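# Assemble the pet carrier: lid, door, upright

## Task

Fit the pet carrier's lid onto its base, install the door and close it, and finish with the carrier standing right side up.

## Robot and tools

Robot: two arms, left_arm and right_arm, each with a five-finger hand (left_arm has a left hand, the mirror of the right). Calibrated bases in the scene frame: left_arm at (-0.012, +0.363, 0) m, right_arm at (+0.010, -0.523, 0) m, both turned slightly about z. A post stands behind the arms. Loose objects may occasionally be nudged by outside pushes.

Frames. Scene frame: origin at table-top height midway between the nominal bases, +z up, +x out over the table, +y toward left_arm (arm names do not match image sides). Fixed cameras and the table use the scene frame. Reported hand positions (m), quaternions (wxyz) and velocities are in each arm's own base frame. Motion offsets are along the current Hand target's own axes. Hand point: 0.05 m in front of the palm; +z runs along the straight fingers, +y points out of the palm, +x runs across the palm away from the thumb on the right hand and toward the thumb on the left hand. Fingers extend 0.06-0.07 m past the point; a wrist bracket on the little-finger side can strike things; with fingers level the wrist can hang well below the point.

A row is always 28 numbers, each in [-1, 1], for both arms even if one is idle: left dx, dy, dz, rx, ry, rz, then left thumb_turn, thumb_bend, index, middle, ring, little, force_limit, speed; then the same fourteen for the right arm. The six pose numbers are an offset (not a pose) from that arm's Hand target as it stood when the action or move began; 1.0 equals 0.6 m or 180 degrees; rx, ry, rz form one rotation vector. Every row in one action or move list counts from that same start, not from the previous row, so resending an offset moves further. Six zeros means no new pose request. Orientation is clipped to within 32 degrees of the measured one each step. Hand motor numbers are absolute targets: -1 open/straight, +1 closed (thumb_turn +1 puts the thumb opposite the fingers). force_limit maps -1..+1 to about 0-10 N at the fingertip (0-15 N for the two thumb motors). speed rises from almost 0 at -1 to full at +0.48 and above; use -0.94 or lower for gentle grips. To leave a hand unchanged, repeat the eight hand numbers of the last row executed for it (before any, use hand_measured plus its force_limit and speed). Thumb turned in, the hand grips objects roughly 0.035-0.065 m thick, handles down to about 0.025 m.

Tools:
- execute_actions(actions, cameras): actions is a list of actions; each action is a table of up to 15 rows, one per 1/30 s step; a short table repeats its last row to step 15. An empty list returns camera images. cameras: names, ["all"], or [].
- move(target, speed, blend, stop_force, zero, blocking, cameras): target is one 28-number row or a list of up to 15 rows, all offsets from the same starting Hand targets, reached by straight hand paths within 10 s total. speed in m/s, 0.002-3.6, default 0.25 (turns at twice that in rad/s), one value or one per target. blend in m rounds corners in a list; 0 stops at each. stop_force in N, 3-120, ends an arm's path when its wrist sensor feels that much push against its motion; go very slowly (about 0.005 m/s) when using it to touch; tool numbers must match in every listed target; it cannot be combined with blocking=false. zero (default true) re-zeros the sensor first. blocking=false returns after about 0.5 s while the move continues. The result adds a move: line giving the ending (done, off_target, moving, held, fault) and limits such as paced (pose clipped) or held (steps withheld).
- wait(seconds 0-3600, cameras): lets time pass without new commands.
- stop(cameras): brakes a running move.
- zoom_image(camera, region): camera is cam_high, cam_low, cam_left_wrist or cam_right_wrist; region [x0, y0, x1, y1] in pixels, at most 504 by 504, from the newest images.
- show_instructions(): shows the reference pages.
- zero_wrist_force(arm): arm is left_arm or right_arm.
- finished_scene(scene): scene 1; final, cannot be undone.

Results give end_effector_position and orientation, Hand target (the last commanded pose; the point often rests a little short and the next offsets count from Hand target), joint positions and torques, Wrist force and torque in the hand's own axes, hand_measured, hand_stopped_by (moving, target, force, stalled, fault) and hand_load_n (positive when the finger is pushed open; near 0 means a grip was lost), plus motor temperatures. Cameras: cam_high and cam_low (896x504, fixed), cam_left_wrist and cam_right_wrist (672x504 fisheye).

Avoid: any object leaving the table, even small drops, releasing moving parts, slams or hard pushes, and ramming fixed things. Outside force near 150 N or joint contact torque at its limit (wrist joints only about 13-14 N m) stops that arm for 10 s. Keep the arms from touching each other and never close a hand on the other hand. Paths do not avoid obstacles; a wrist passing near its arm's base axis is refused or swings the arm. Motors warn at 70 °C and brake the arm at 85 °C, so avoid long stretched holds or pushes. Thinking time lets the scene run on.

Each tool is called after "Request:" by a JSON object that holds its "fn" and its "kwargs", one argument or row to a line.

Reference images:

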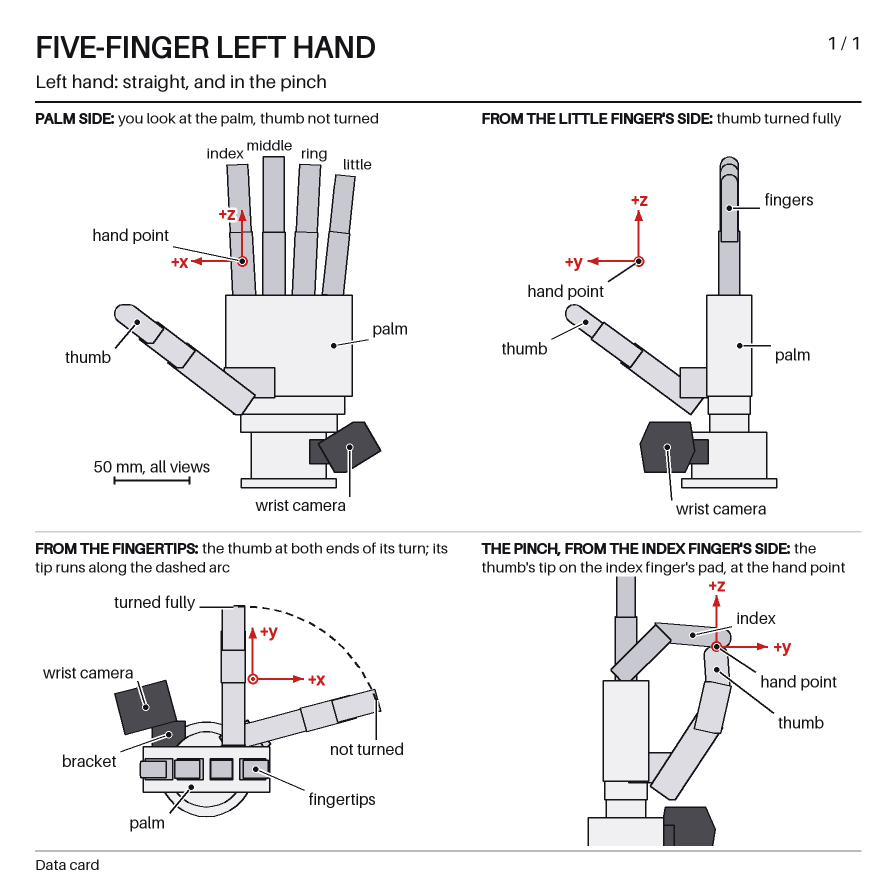

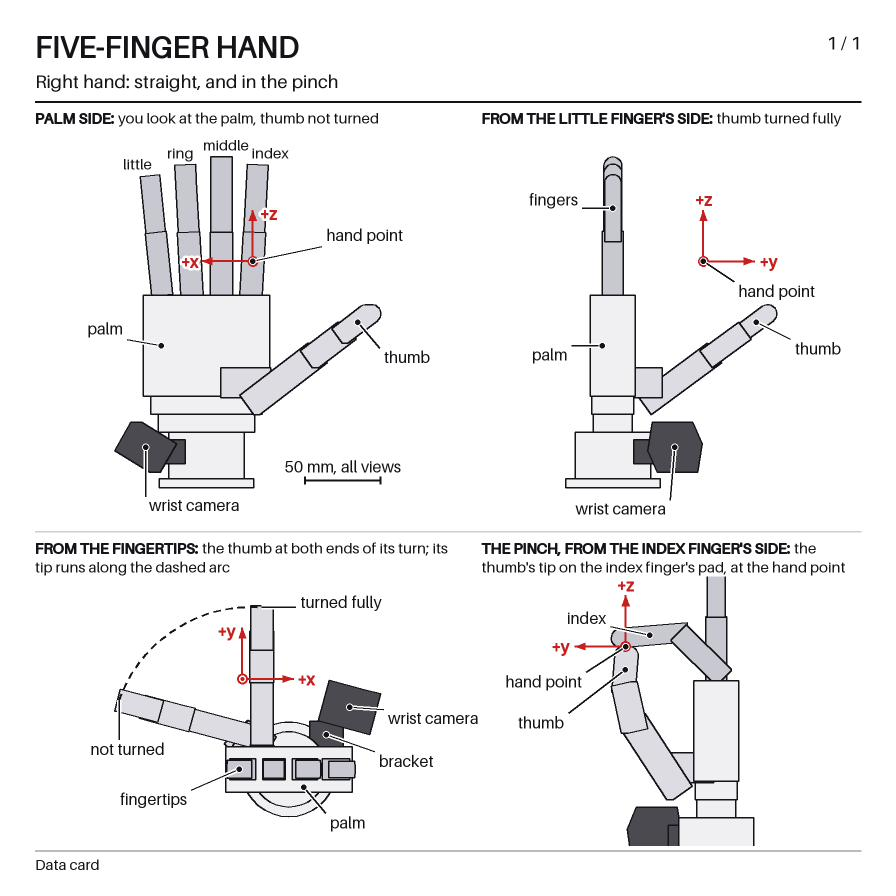

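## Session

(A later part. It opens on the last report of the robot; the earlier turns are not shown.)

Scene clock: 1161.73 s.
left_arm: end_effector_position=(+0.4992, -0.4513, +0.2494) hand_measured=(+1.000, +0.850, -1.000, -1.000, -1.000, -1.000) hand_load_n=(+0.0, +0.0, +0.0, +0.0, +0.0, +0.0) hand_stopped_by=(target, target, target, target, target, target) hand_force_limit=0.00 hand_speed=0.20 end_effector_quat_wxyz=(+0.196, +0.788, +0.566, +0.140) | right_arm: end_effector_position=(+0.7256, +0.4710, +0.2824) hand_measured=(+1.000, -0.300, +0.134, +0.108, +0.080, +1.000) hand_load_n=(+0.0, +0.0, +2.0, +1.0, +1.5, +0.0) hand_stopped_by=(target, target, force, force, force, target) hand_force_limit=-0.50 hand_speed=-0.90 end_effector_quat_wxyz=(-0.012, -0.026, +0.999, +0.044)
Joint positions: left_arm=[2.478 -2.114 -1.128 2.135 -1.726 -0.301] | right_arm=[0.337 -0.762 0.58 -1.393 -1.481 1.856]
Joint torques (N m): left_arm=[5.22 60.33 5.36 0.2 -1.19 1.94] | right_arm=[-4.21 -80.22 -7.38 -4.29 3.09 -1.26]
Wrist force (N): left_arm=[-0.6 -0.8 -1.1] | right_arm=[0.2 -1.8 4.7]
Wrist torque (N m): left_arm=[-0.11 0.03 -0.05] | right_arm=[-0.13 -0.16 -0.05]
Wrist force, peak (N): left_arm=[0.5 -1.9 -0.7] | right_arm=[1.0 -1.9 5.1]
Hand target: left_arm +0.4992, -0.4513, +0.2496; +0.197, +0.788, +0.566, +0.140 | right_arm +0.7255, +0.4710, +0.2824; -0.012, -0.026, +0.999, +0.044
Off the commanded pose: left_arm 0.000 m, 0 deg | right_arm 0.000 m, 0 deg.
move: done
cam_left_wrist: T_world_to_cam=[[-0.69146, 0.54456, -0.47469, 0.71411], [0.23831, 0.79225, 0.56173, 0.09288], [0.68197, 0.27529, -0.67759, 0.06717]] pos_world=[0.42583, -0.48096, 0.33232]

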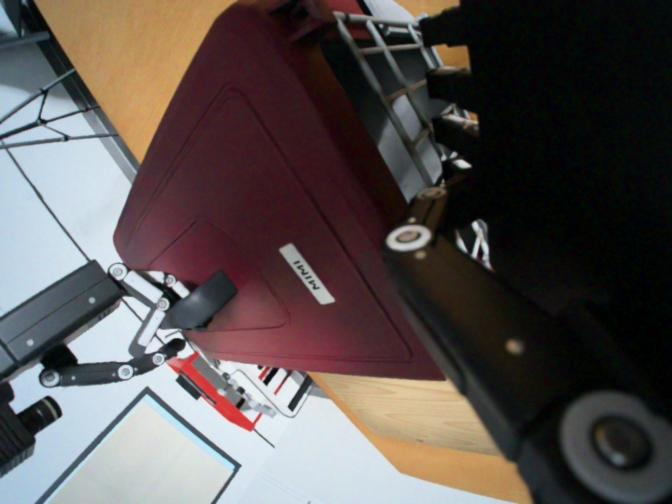

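Request:
{"fn": "move", "kwargs": {
  "target": [0.0005,0.0014,0.0007,0,0,0,1,0.85,-1,-1,-1,-1,0,0.2,0.0014,-0.0040,-0.0005,0,0,0.0019,1,-0.3,0.2,0.2,0.2,1,-0.5,-0.9],
  "speed": 0.02,
  "cameras": ["all"]
}}

Request:
{"fn": "zoom_image", "kwargs": {
  "camera": "cam_left_wrist",
  "region": [260, 0, 350, 60]
}}

Request:
{"fn": "zoom_image", "kwargs": {
  "camera": "cam_high",
  "region": [265, 260, 305, 300]
}}

Request:
{"fn": "zoom_image", "kwargs": {
  "camera": "cam_high",
  "region": [345, 325, 385, 365]
}}

Request:
{"fn": "zoom_image", "kwargs": {
  "camera": "cam_high",
  "region": [465, 215, 505, 255]
}}

Request:
{"fn": "zoom_image", "kwargs": {
  "camera": "cam_low",
  "region": [493, 212, 515, 234]
}}

Request:
{"fn": "zoom_image", "kwargs": {
  "camera": "cam_low",
  "region": [360, 218, 382, 240]
}}

Scene clock: 1181.63 s.
left_arm: end_effector_position=(+0.5002, -0.4512, +0.2497) hand_measured=(+1.000, +0.850, -1.000, -1.000, -1.000, -1.000) hand_load_n=(+0.0, +0.0, +0.0, +0.0, +0.0, +0.0) hand_stopped_by=(target, target, target, target, target, target) hand_force_limit=0.00 hand_speed=0.20 end_effector_quat_wxyz=(+0.197, +0.788, +0.566, +0.140) | right_arm: end_effector_position=(+0.7248, +0.4685, +0.2829) hand_measured=(+1.000, -0.300, +0.136, +0.108, +0.080, +1.000) hand_load_n=(+0.0, +0.0, +1.0, +1.0, +2.5, +0.0) hand_stopped_by=(target, target, force, force, force, target) hand_force_limit=-0.50 hand_speed=-0.90 end_effector_quat_wxyz=(-0.012, -0.023, +0.999, +0.044)
Joint positions: left_arm=[2.479 -2.115 -1.126 2.135 -1.725 -0.3] | right_arm=[0.334 -0.771 0.595 -1.399 -1.481 1.859]
Joint torques (N m): left_arm=[-4.54 22.87 20.61 -1.39 1.67 0.11] | right_arm=[4.36 -27.38 -40.87 0.1 3.1 -1.44]
Wrist force (N): left_arm=[0.7 -1.7 -2.0] | right_arm=[-0.5 -1.6 4.4]
Wrist torque (N m): left_arm=[-0.05 -0.03 0.02] | right_arm=[-0.11 -0.19 -0.10]
Wrist force, peak (N): left_arm=[0.1 -3.9 -1.7] | right_arm=[0.8 -1.9 5.0]
Hand target: left_arm +0.5001, -0.4513, +0.2496; +0.197, +0.788, +0.566, +0.140 | right_arm +0.7248, +0.4686, +0.2825; -0.012, -0.023, +0.999, +0.043
Off the commanded pose: left_arm 0.000 m, 0 deg | right_arm 0.000 m, 0 deg.
move: done
cam_left_wrist: T_world_to_cam=[[-0.69122, 0.54455, -0.47506, 0.7149], [0.23828, 0.79237, 0.56158, 0.09252], [0.68223, 0.27498, -0.67746, 0.06636]] pos_world=[0.42683, -0.48085, 0.33262]
cam_right_wrist: T_world_to_cam=[[-0.34743, 0.93446, 0.07793, -0.20921], [0.82557, 0.26542, 0.49799, -0.85714], [0.44467, 0.23735, -0.86367, -0.0751]] pos_world=[0.66834, 0.44083, 0.37829]

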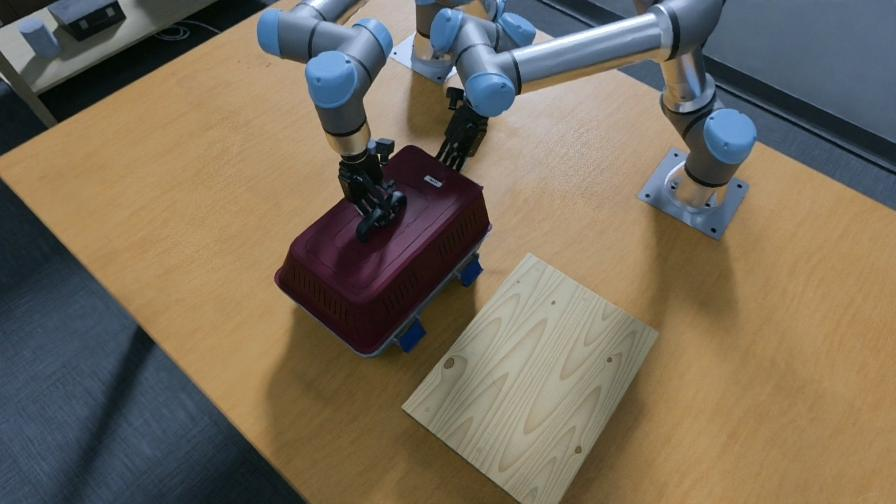

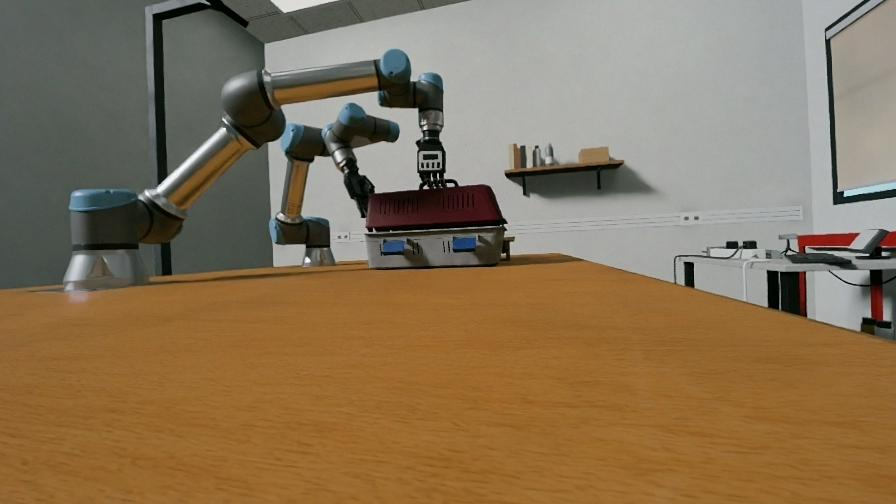

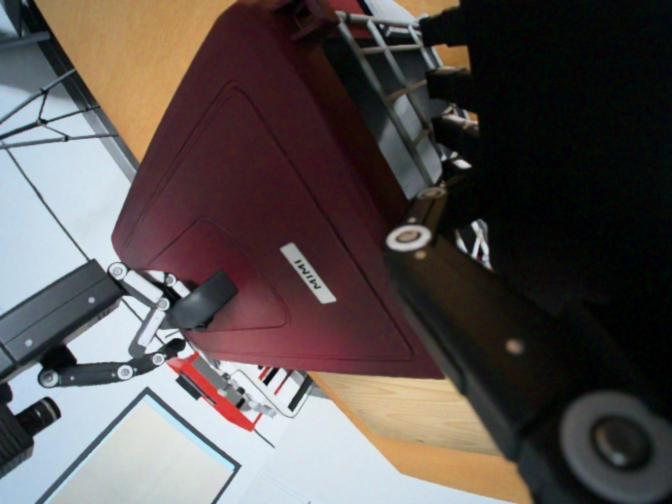

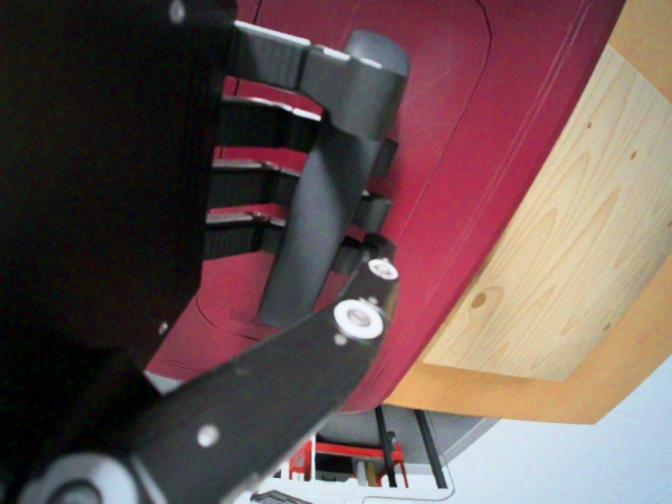

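Scaled by 5.600 from the camera's image (finer frame: 960x720).

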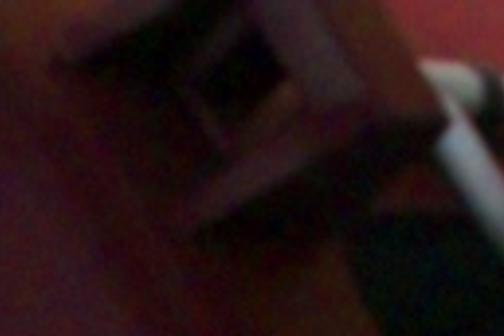

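Scaled by 12.600 from the camera's image (finer frame: 1280x720).

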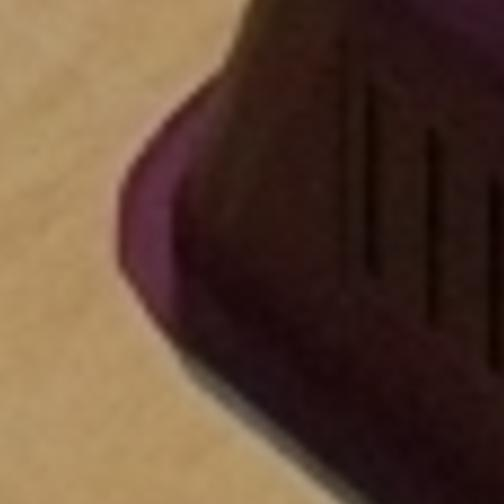

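Scaled by 12.600 from the camera's image (finer frame: 1280x720).

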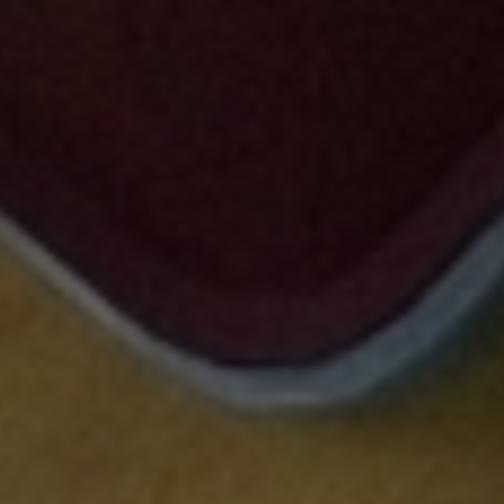

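Scaled by 12.600 from the camera's image (finer frame: 1280x720).

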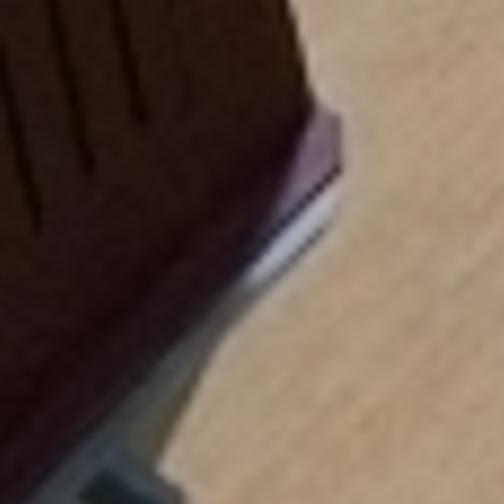

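Scaled by 22.909 from the camera's image (finer frame: 1280x720).

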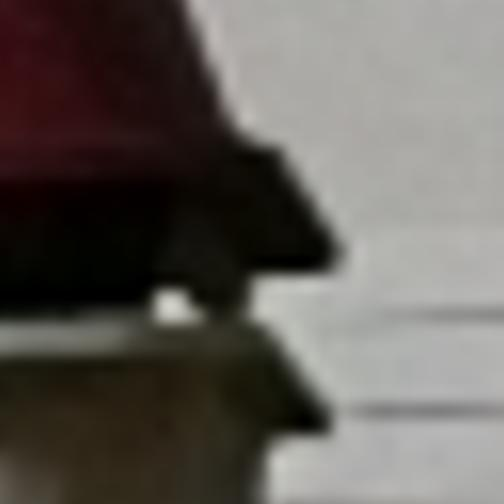

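Scaled by 22.909 from the camera's image (finer frame: 1280x720).

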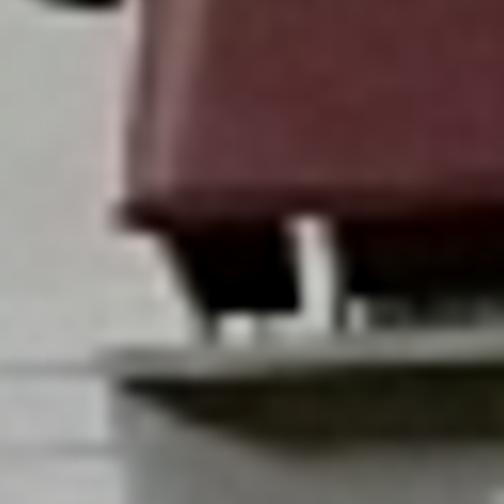

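Request:
{"fn": "move", "kwargs": {
  "target": [
    [0,0,0,0,0,0,1,0.85,-1,-1,-1,-1,0,0.2,0.0034,-0.0023,-0.0001,0,0,0,1,-0.3,0.2,0.2,0.2,1,-0.5,-0.9],
    [0,0,0,0,0,0,1,0.85,-1,-1,-1,-1,0,0.2,0.0033,-0.0028,0.0055,0,0,0,1,-0.3,0.2,0.2,0.2,1,-0.5,-0.9]
  ],
  "speed": 0.01,
  "cameras": ["all"]
}}

Request:
{"fn": "zoom_image", "kwargs": {
  "camera": "cam_left_wrist",
  "region": [260, 0, 350, 60]
}}

Request:
{"fn": "zoom_image", "kwargs": {
  "camera": "cam_low",
  "region": [493, 212, 515, 234]
}}

Request:
{"fn": "zoom_image", "kwargs": {
  "camera": "cam_low",
  "region": [360, 218, 382, 240]
}}

Scene clock: 1195.17 s.
left_arm: end_effector_position=(+0.5001, -0.4513, +0.2496) hand_measured=(+1.000, +0.850, -1.000, -1.000, -1.000, -1.000) hand_load_n=(+0.0, +0.0, +0.5, +0.0, +0.0, +0.0) hand_stopped_by=(target, target, target, target, target, target) hand_force_limit=0.00 hand_speed=0.20 end_effector_quat_wxyz=(+0.197, +0.788, +0.566, +0.140) | right_arm: end_effector_position=(+0.7229, +0.4671, +0.2790) hand_measured=(+1.000, -0.300, +0.136, +0.108, +0.080, +1.000) hand_load_n=(+0.0, +0.0, +2.0, +1.0, +1.5, +0.0) hand_stopped_by=(target, target, force, force, force, target) hand_force_limit=-0.50 hand_speed=-0.90 end_effector_quat_wxyz=(-0.012, -0.023, +0.999, +0.043)
Joint positions: left_arm=[2.479 -2.115 -1.126 2.135 -1.725 -0.3] | right_arm=[0.334 -0.783 0.626 -1.418 -1.481 1.858]
Joint torques (N m): left_arm=[-6.28 23.22 7.62 0.45 -2.95 -2.26] | right_arm=[-0.47 -76.72 -31.05 -0.57 2.69 0.61]
Wrist force (N): left_arm=[1.0 -3.1 -2.7] | right_arm=[-1.2 -1.7 4.2]
Wrist torque (N m): left_arm=[-0.03 -0.02 0.04] | right_arm=[-0.09 -0.08 -0.10]
Wrist force, peak (N): left_arm=[0.7 -3.5 -3.1] | right_arm=[-1.1 -1.3 5.1]
Hand target: left_arm +0.5001, -0.4513, +0.2496; +0.197, +0.788, +0.566, +0.140 | right_arm +0.7228, +0.4671, +0.2791; -0.012, -0.023, +0.999, +0.043
Off the commanded pose: left_arm 0.000 m, 0 deg | right_arm 0.000 m, 0 deg.
move: done
cam_left_wrist: T_world_to_cam=[[-0.6912, 0.5446, -0.47502, 0.71479], [0.23832, 0.79234, 0.56161, 0.09255], [0.68223, 0.27498, -0.67746, 0.06636]] pos_world=[0.42673, -0.48085, 0.33252]
cam_right_wrist: T_world_to_cam=[[-0.34764, 0.93438, 0.07794, -0.2081], [0.82569, 0.2657, 0.49763, -0.85338], [0.44427, 0.23735, -0.86388, -0.07686]] pos_world=[0.66644, 0.43943, 0.37449]

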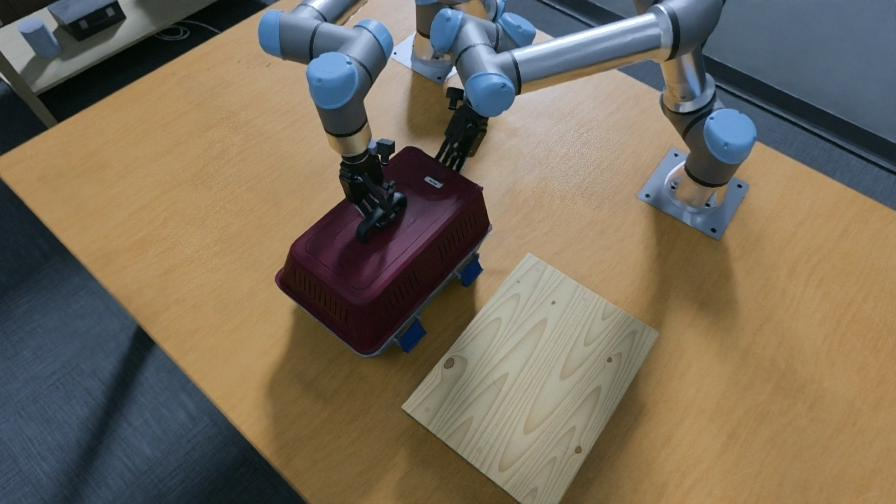

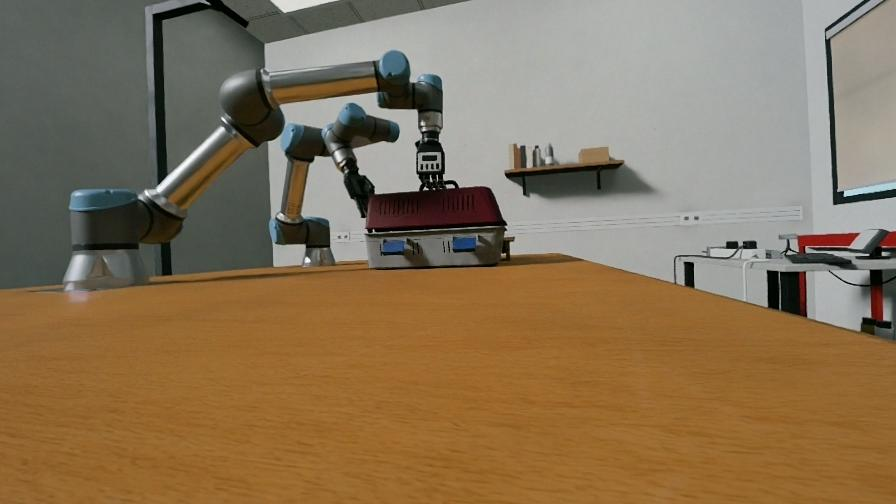

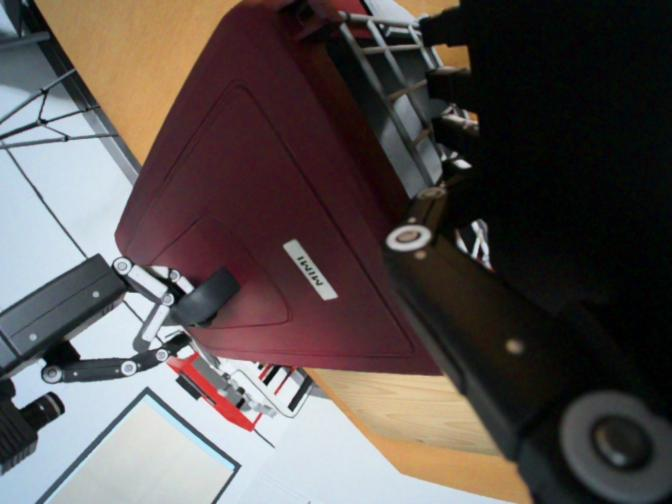

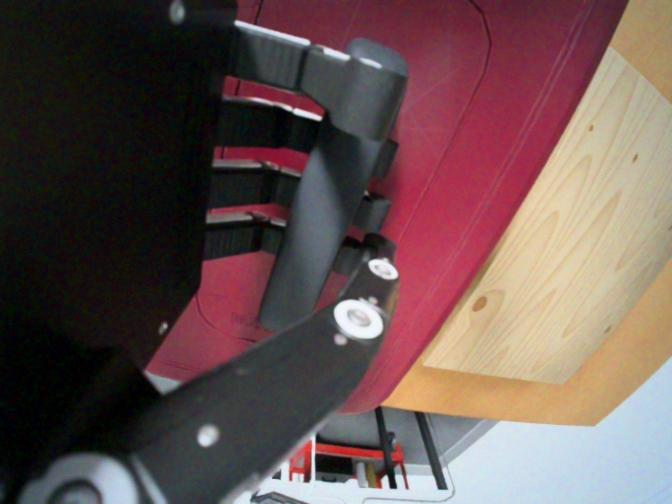

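Scaled by 5.600 from the camera's image (finer frame: 960x720).

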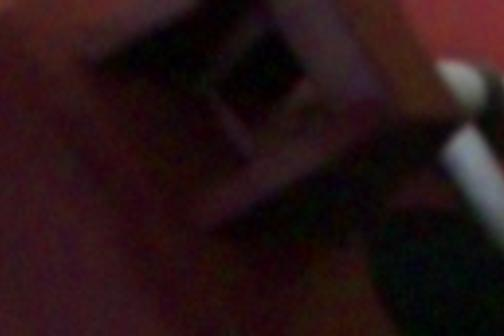

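Scaled by 22.909 from the camera's image (finer frame: 1280x720).

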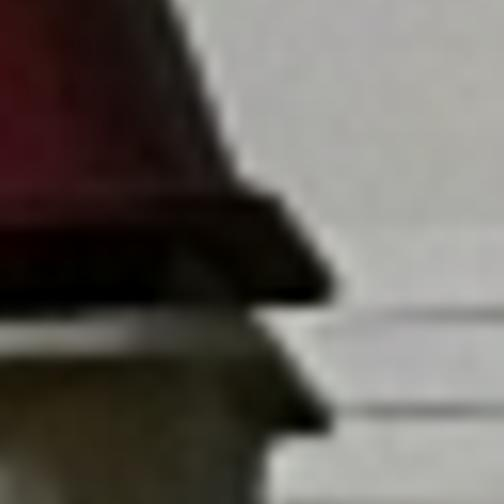

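Scaled by 22.909 from the camera's image (finer frame: 1280x720).

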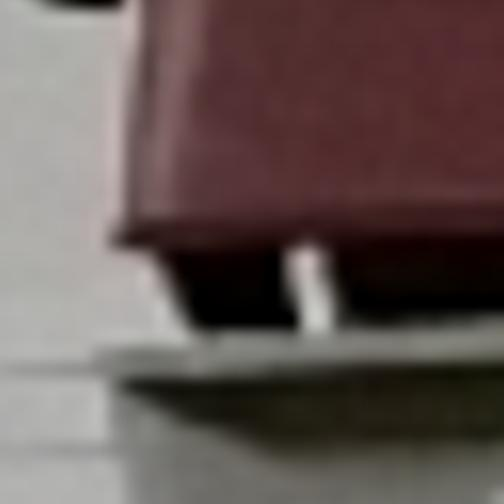

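Request:
{"fn": "zoom_image", "kwargs": {
  "camera": "cam_high",
  "region": [265, 260, 305, 300]
}}

Request:
{"fn": "zoom_image", "kwargs": {
  "camera": "cam_high",
  "region": [345, 325, 385, 365]
}}

Request:
{"fn": "zoom_image", "kwargs": {
  "camera": "cam_high",
  "region": [465, 215, 505, 255]
}}

Request:
{"fn": "zoom_image", "kwargs": {
  "camera": "cam_high",
  "region": [385, 130, 425, 170]
}}

Scaled by 12.600 from the camera's image (finer frame: 1280x720).

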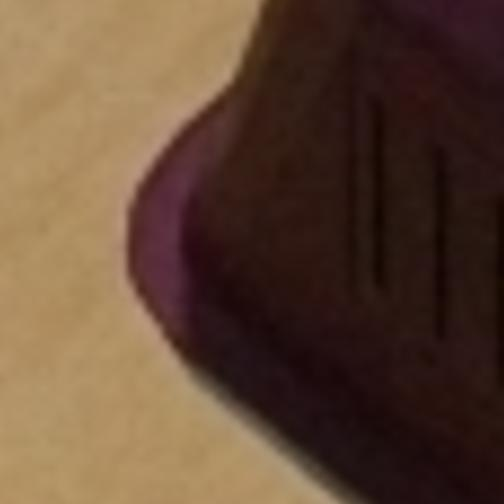

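Scaled by 12.600 from the camera's image (finer frame: 1280x720).

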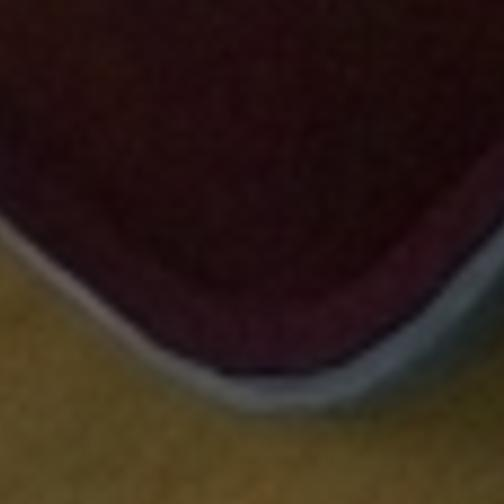

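Scaled by 12.600 from the camera's image (finer frame: 1280x720).

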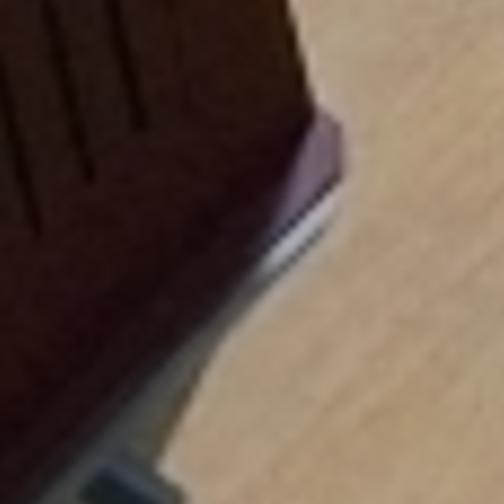

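Scaled by 12.600 from the camera's image (finer frame: 1280x720).

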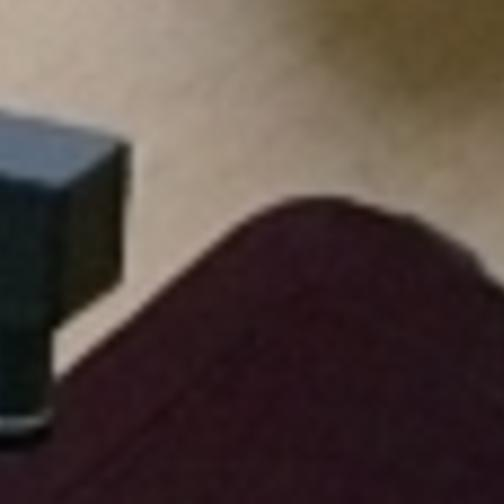

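Request:
{"fn": "move", "kwargs": {
  "target": [
    [0,0,0,0,0,0,1,0.85,-1,-1,-1,-1,0,0.2,0.0001,-0.0022,-0.0002,0,0,-0.0012,1,-0.3,0.2,0.2,0.2,1,-0.5,-0.9],
    [0,0,0,0,0,0,1,0.85,-1,-1,-1,-1,0,0.2,0,-0.0026,0.0045,0,0,-0.0012,1,-0.3,0.2,0.2,0.2,1,-0.5,-0.9]
  ],
  "speed": 0.01,
  "stop_force": 4,
  "cameras": ["all"]
}}

Request:
{"fn": "zoom_image", "kwargs": {
  "camera": "cam_left_wrist",
  "region": [260, 0, 350, 60]
}}

Request:
{"fn": "zoom_image", "kwargs": {
  "camera": "cam_low",
  "region": [493, 212, 515, 234]
}}

Request:
{"fn": "zoom_image", "kwargs": {
  "camera": "cam_low",
  "region": [360, 218, 382, 240]
}}

Scene clock: 1210.27 s.
left_arm: end_effector_position=(+0.5001, -0.4513, +0.2496) hand_measured=(+1.000, +0.850, -1.000, -1.000, -1.000, -1.000) hand_load_n=(+0.0, +0.0, +0.0, +0.0, +0.0, +0.0) hand_stopped_by=(target, target, target, target, target, target) hand_force_limit=0.00 hand_speed=0.20 end_effector_quat_wxyz=(+0.197, +0.788, +0.566, +0.140) | right_arm: end_effector_position=(+0.7228, +0.4658, +0.2763) hand_measured=(+1.000, -0.300, +0.136, +0.108, +0.080, +1.000) hand_load_n=(+0.0, +0.0, +2.0, +1.0, +1.5, +0.0) hand_stopped_by=(target, target, force, force, force, target) hand_force_limit=-0.50 hand_speed=-0.90 end_effector_quat_wxyz=(-0.012, -0.025, +0.999, +0.044)
Joint positions: left_arm=[2.479 -2.115 -1.126 2.135 -1.725 -0.3] | right_arm=[0.332 -0.786 0.639 -1.427 -1.48 1.853]
Joint torques (N m): left_arm=[-6.34 22.47 7.63 0.33 -3.1 -2.18] | right_arm=[4.04 -69.9 -41.52 -0.18 3.14 1.59]
Wrist force (N): left_arm=[0.9 -2.6 -2.8] | right_arm=[-1.4 -1.2 4.1]
Wrist torque (N m): left_arm=[-0.01 -0.01 0.03] | right_arm=[-0.03 -0.05 -0.10]
Wrist force, peak (N): left_arm=[0.9 -3.7 -2.7] | right_arm=[-1.4 -1.6 4.6]
Hand target: left_arm +0.5001, -0.4513, +0.2496; +0.197, +0.788, +0.566, +0.140 | right_arm +0.7228, +0.4658, +0.2763; -0.012, -0.025, +0.999, +0.044
Off the commanded pose: left_arm 0.000 m, 0 deg | right_arm 0.000 m, 0 deg.
move: done
cam_left_wrist: T_world_to_cam=[[-0.6912, 0.5446, -0.47502, 0.71479], [0.23832, 0.79234, 0.56161, 0.09255], [0.68223, 0.27498, -0.67746, 0.06636]] pos_world=[0.42673, -0.48085, 0.33252]
cam_right_wrist: T_world_to_cam=[[-0.35112, 0.93308, 0.07788, -0.20354], [0.82454, 0.26871, 0.49793, -0.85238], [0.44368, 0.23905, -0.86371, -0.0793]] pos_world=[0.66653, 0.43792, 0.37179]

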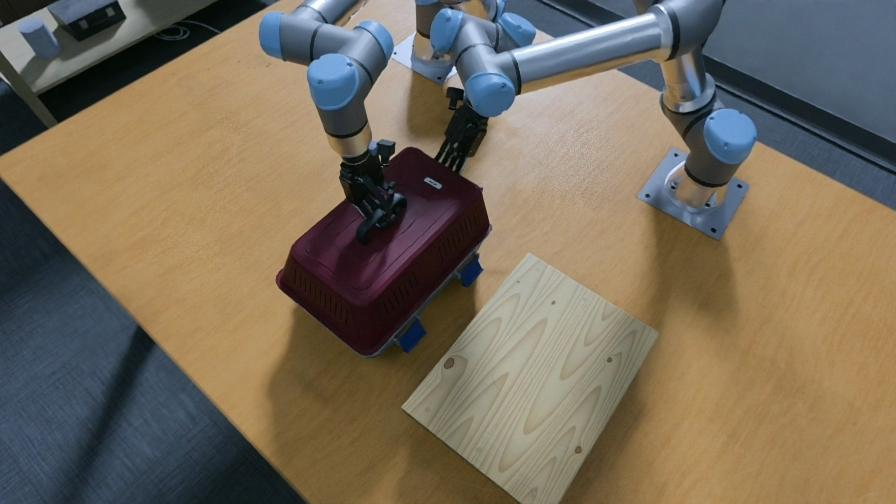

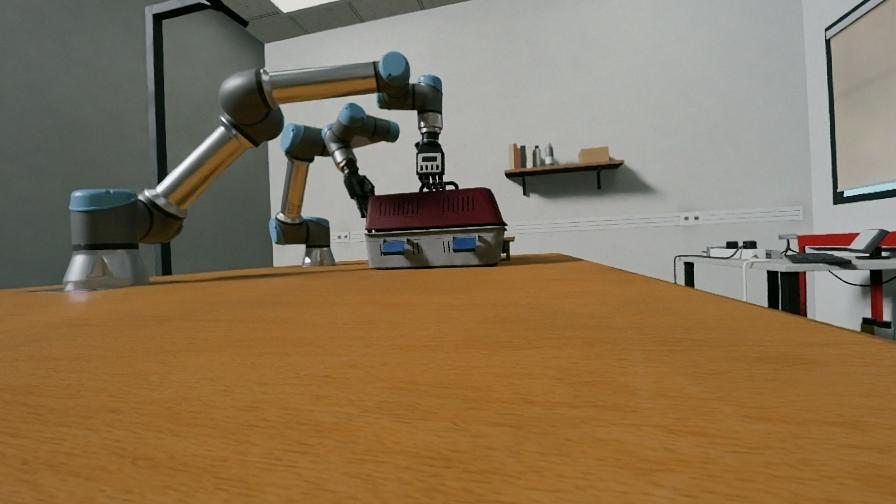

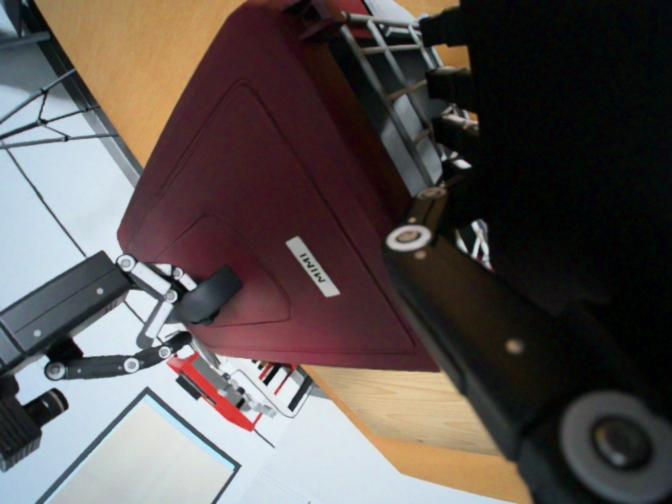

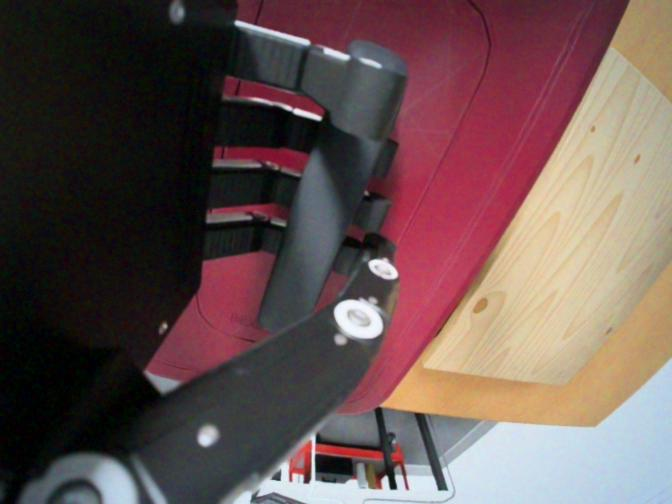

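Scaled by 5.600 from the camera's image (finer frame: 960x720).

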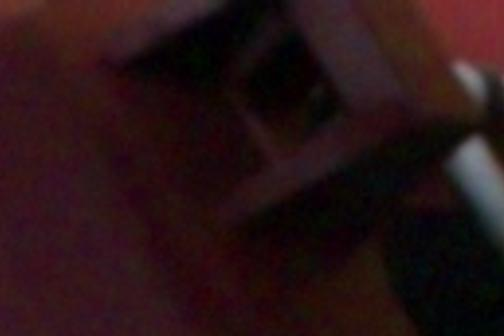

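Scaled by 22.909 from the camera's image (finer frame: 1280x720).

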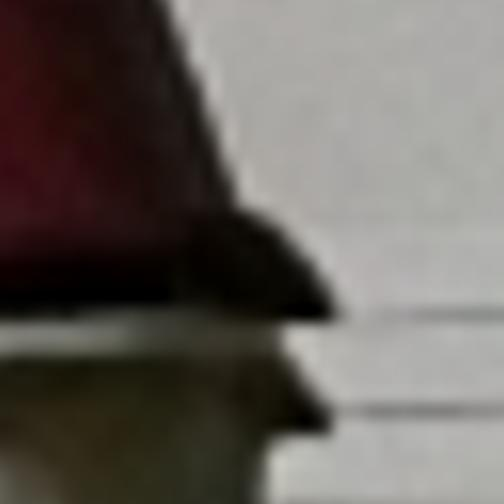

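Scaled by 22.909 from the camera's image (finer frame: 1280x720).

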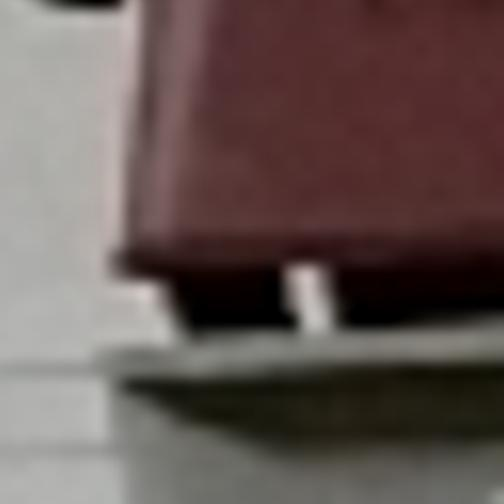

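Request:
{"fn": "zoom_image", "kwargs": {
  "camera": "cam_left_wrist",
  "region": [295, 0, 349, 36]
}}

Scaled by 9.333 from the camera's image (finer frame: 960x720).

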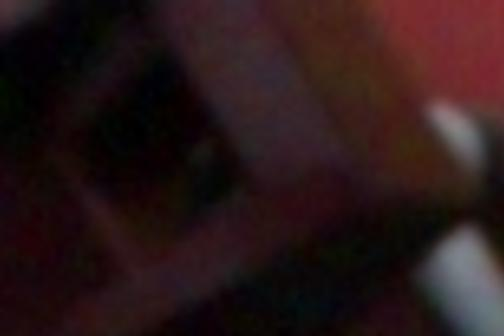

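Request:
{"fn": "move", "kwargs": {
  "target": [0,0,0,0,0,0,1,0.85,-1,-1,-1,-1,0,0.2,-0.0001,-0.0004,0.005,0,0,0,1,-0.3,0.2,0.2,0.2,1,-0.5,-0.9],
  "speed": 0.008,
  "stop_force": 4,
  "cameras": ["all"]
}}

Request:
{"fn": "zoom_image", "kwargs": {
  "camera": "cam_left_wrist",
  "region": [295, 0, 349, 36]
}}

Request:
{"fn": "zoom_image", "kwargs": {
  "camera": "cam_low",
  "region": [493, 212, 515, 234]
}}

Request:
{"fn": "zoom_image", "kwargs": {
  "camera": "cam_low",
  "region": [360, 218, 382, 240]
}}

Scene clock: 1220.40 s.
left_arm: end_effector_position=(+0.5001, -0.4513, +0.2496) hand_measured=(+1.000, +0.850, -1.000, -1.000, -1.000, -1.000) hand_load_n=(+0.0, +0.0, +0.0, +0.0, +0.0, +0.0) hand_stopped_by=(target, target, target, target, target, target) hand_force_limit=0.00 hand_speed=0.20 end_effector_quat_wxyz=(+0.197, +0.788, +0.566, +0.140) | right_arm: end_effector_position=(+0.7228, +0.4658, +0.2732) hand_measured=(+1.000, -0.300, +0.136, +0.108, +0.080, +1.000) hand_load_n=(+0.0, +0.0, +2.5, +0.5, +1.0, +0.0) hand_stopped_by=(target, target, force, force, force, target) hand_force_limit=-0.50 hand_speed=-0.90 end_effector_quat_wxyz=(-0.012, -0.025, +0.999, +0.043)
Joint positions: left_arm=[2.479 -2.115 -1.126 2.135 -1.725 -0.3] | right_arm=[0.332 -0.788 0.65 -1.436 -1.48 1.853]
Joint torques (N m): left_arm=[-6.78 23.54 8.05 0.57 -3.01 -1.87] | right_arm=[4.61 -79.4 -39.03 -0.22 2.98 1.68]
Wrist force (N): left_arm=[1.1 -2.4 -2.6] | right_arm=[-1.1 -1.9 3.7]
Wrist torque (N m): left_arm=[-0.03 -0.02 0.05] | right_arm=[-0.10 -0.07 -0.11]
Wrist force, peak (N): left_arm=[1.0 -3.8 -2.9] | right_arm=[-0.9 -2.0 4.6]
Hand target: left_arm +0.5001, -0.4513, +0.2496; +0.197, +0.788, +0.566, +0.140 | right_arm +0.7228, +0.4658, +0.2733; -0.012, -0.025, +0.999, +0.044
Off the commanded pose: left_arm 0.000 m, 0 deg | right_arm 0.000 m, 0 deg.
move: done
cam_left_wrist: T_world_to_cam=[[-0.6912, 0.5446, -0.47502, 0.71479], [0.23832, 0.79234, 0.56161, 0.09255], [0.68223, 0.27498, -0.67746, 0.06636]] pos_world=[0.42673, -0.48085, 0.33252]
cam_right_wrist: T_world_to_cam=[[-0.35109, 0.93309, 0.07793, -0.20336], [0.82461, 0.2687, 0.49781, -0.8507], [0.44356, 0.23904, -0.86378, -0.08191]] pos_world=[0.66643, 0.43792, 0.36859]

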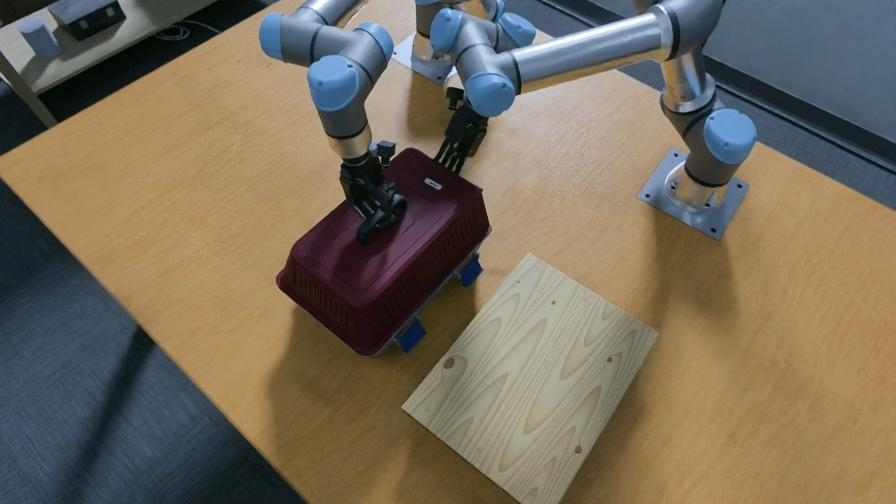

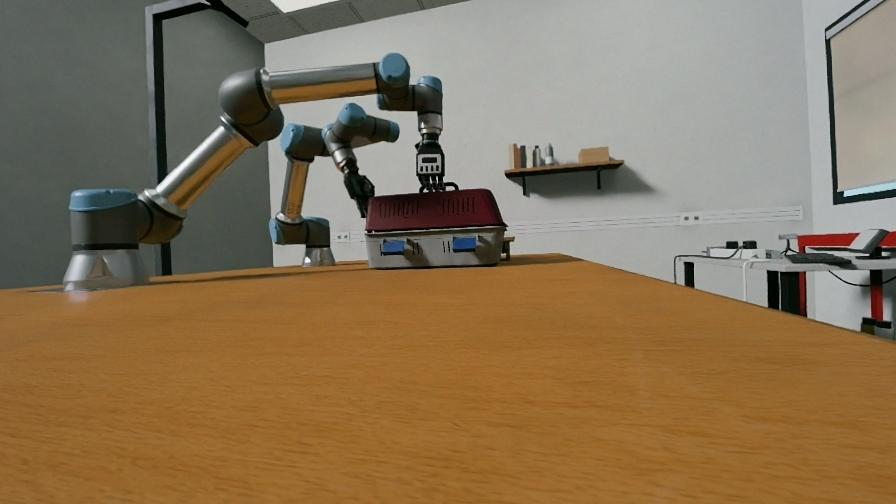

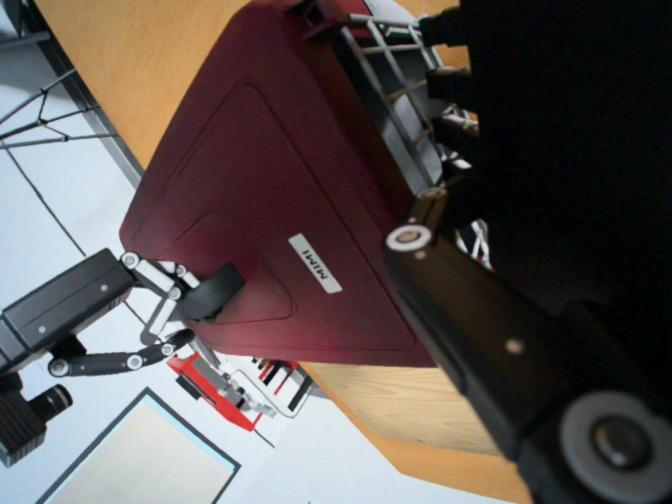

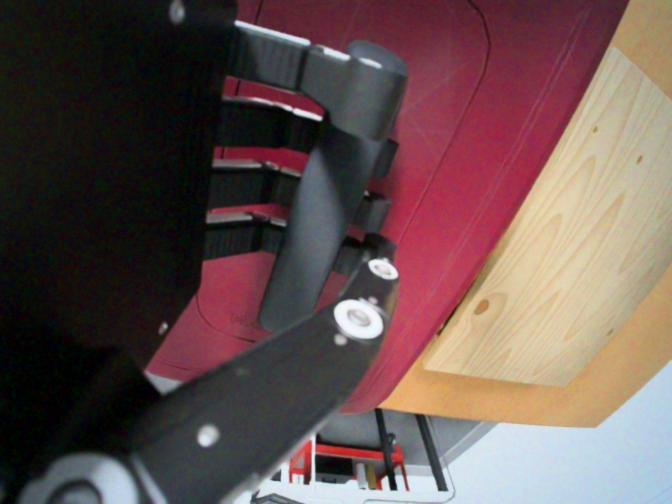

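Scaled by 9.333 from the camera's image (finer frame: 960x720).

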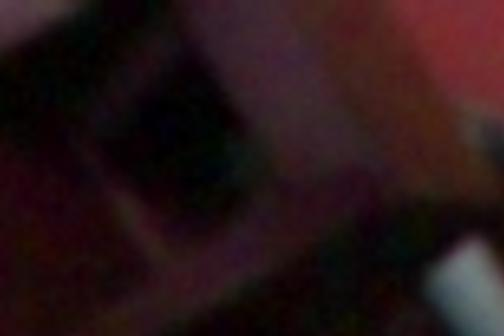

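Scaled by 22.909 from the camera's image (finer frame: 1280x720).

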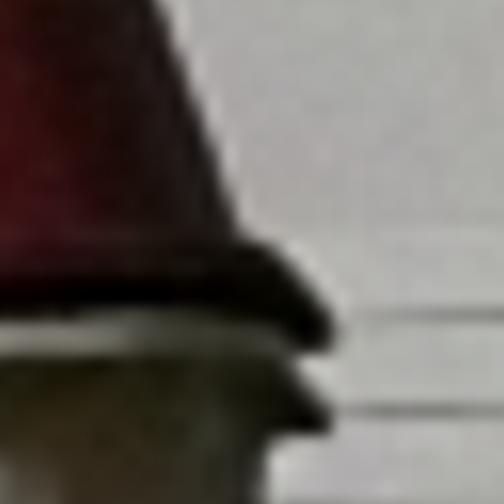

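Scaled by 22.909 from the camera's image (finer frame: 1280x720).

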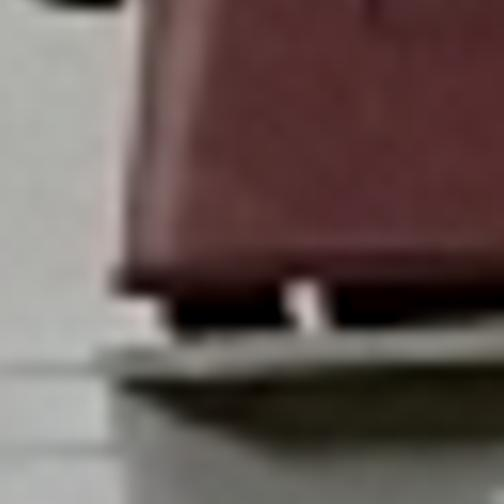

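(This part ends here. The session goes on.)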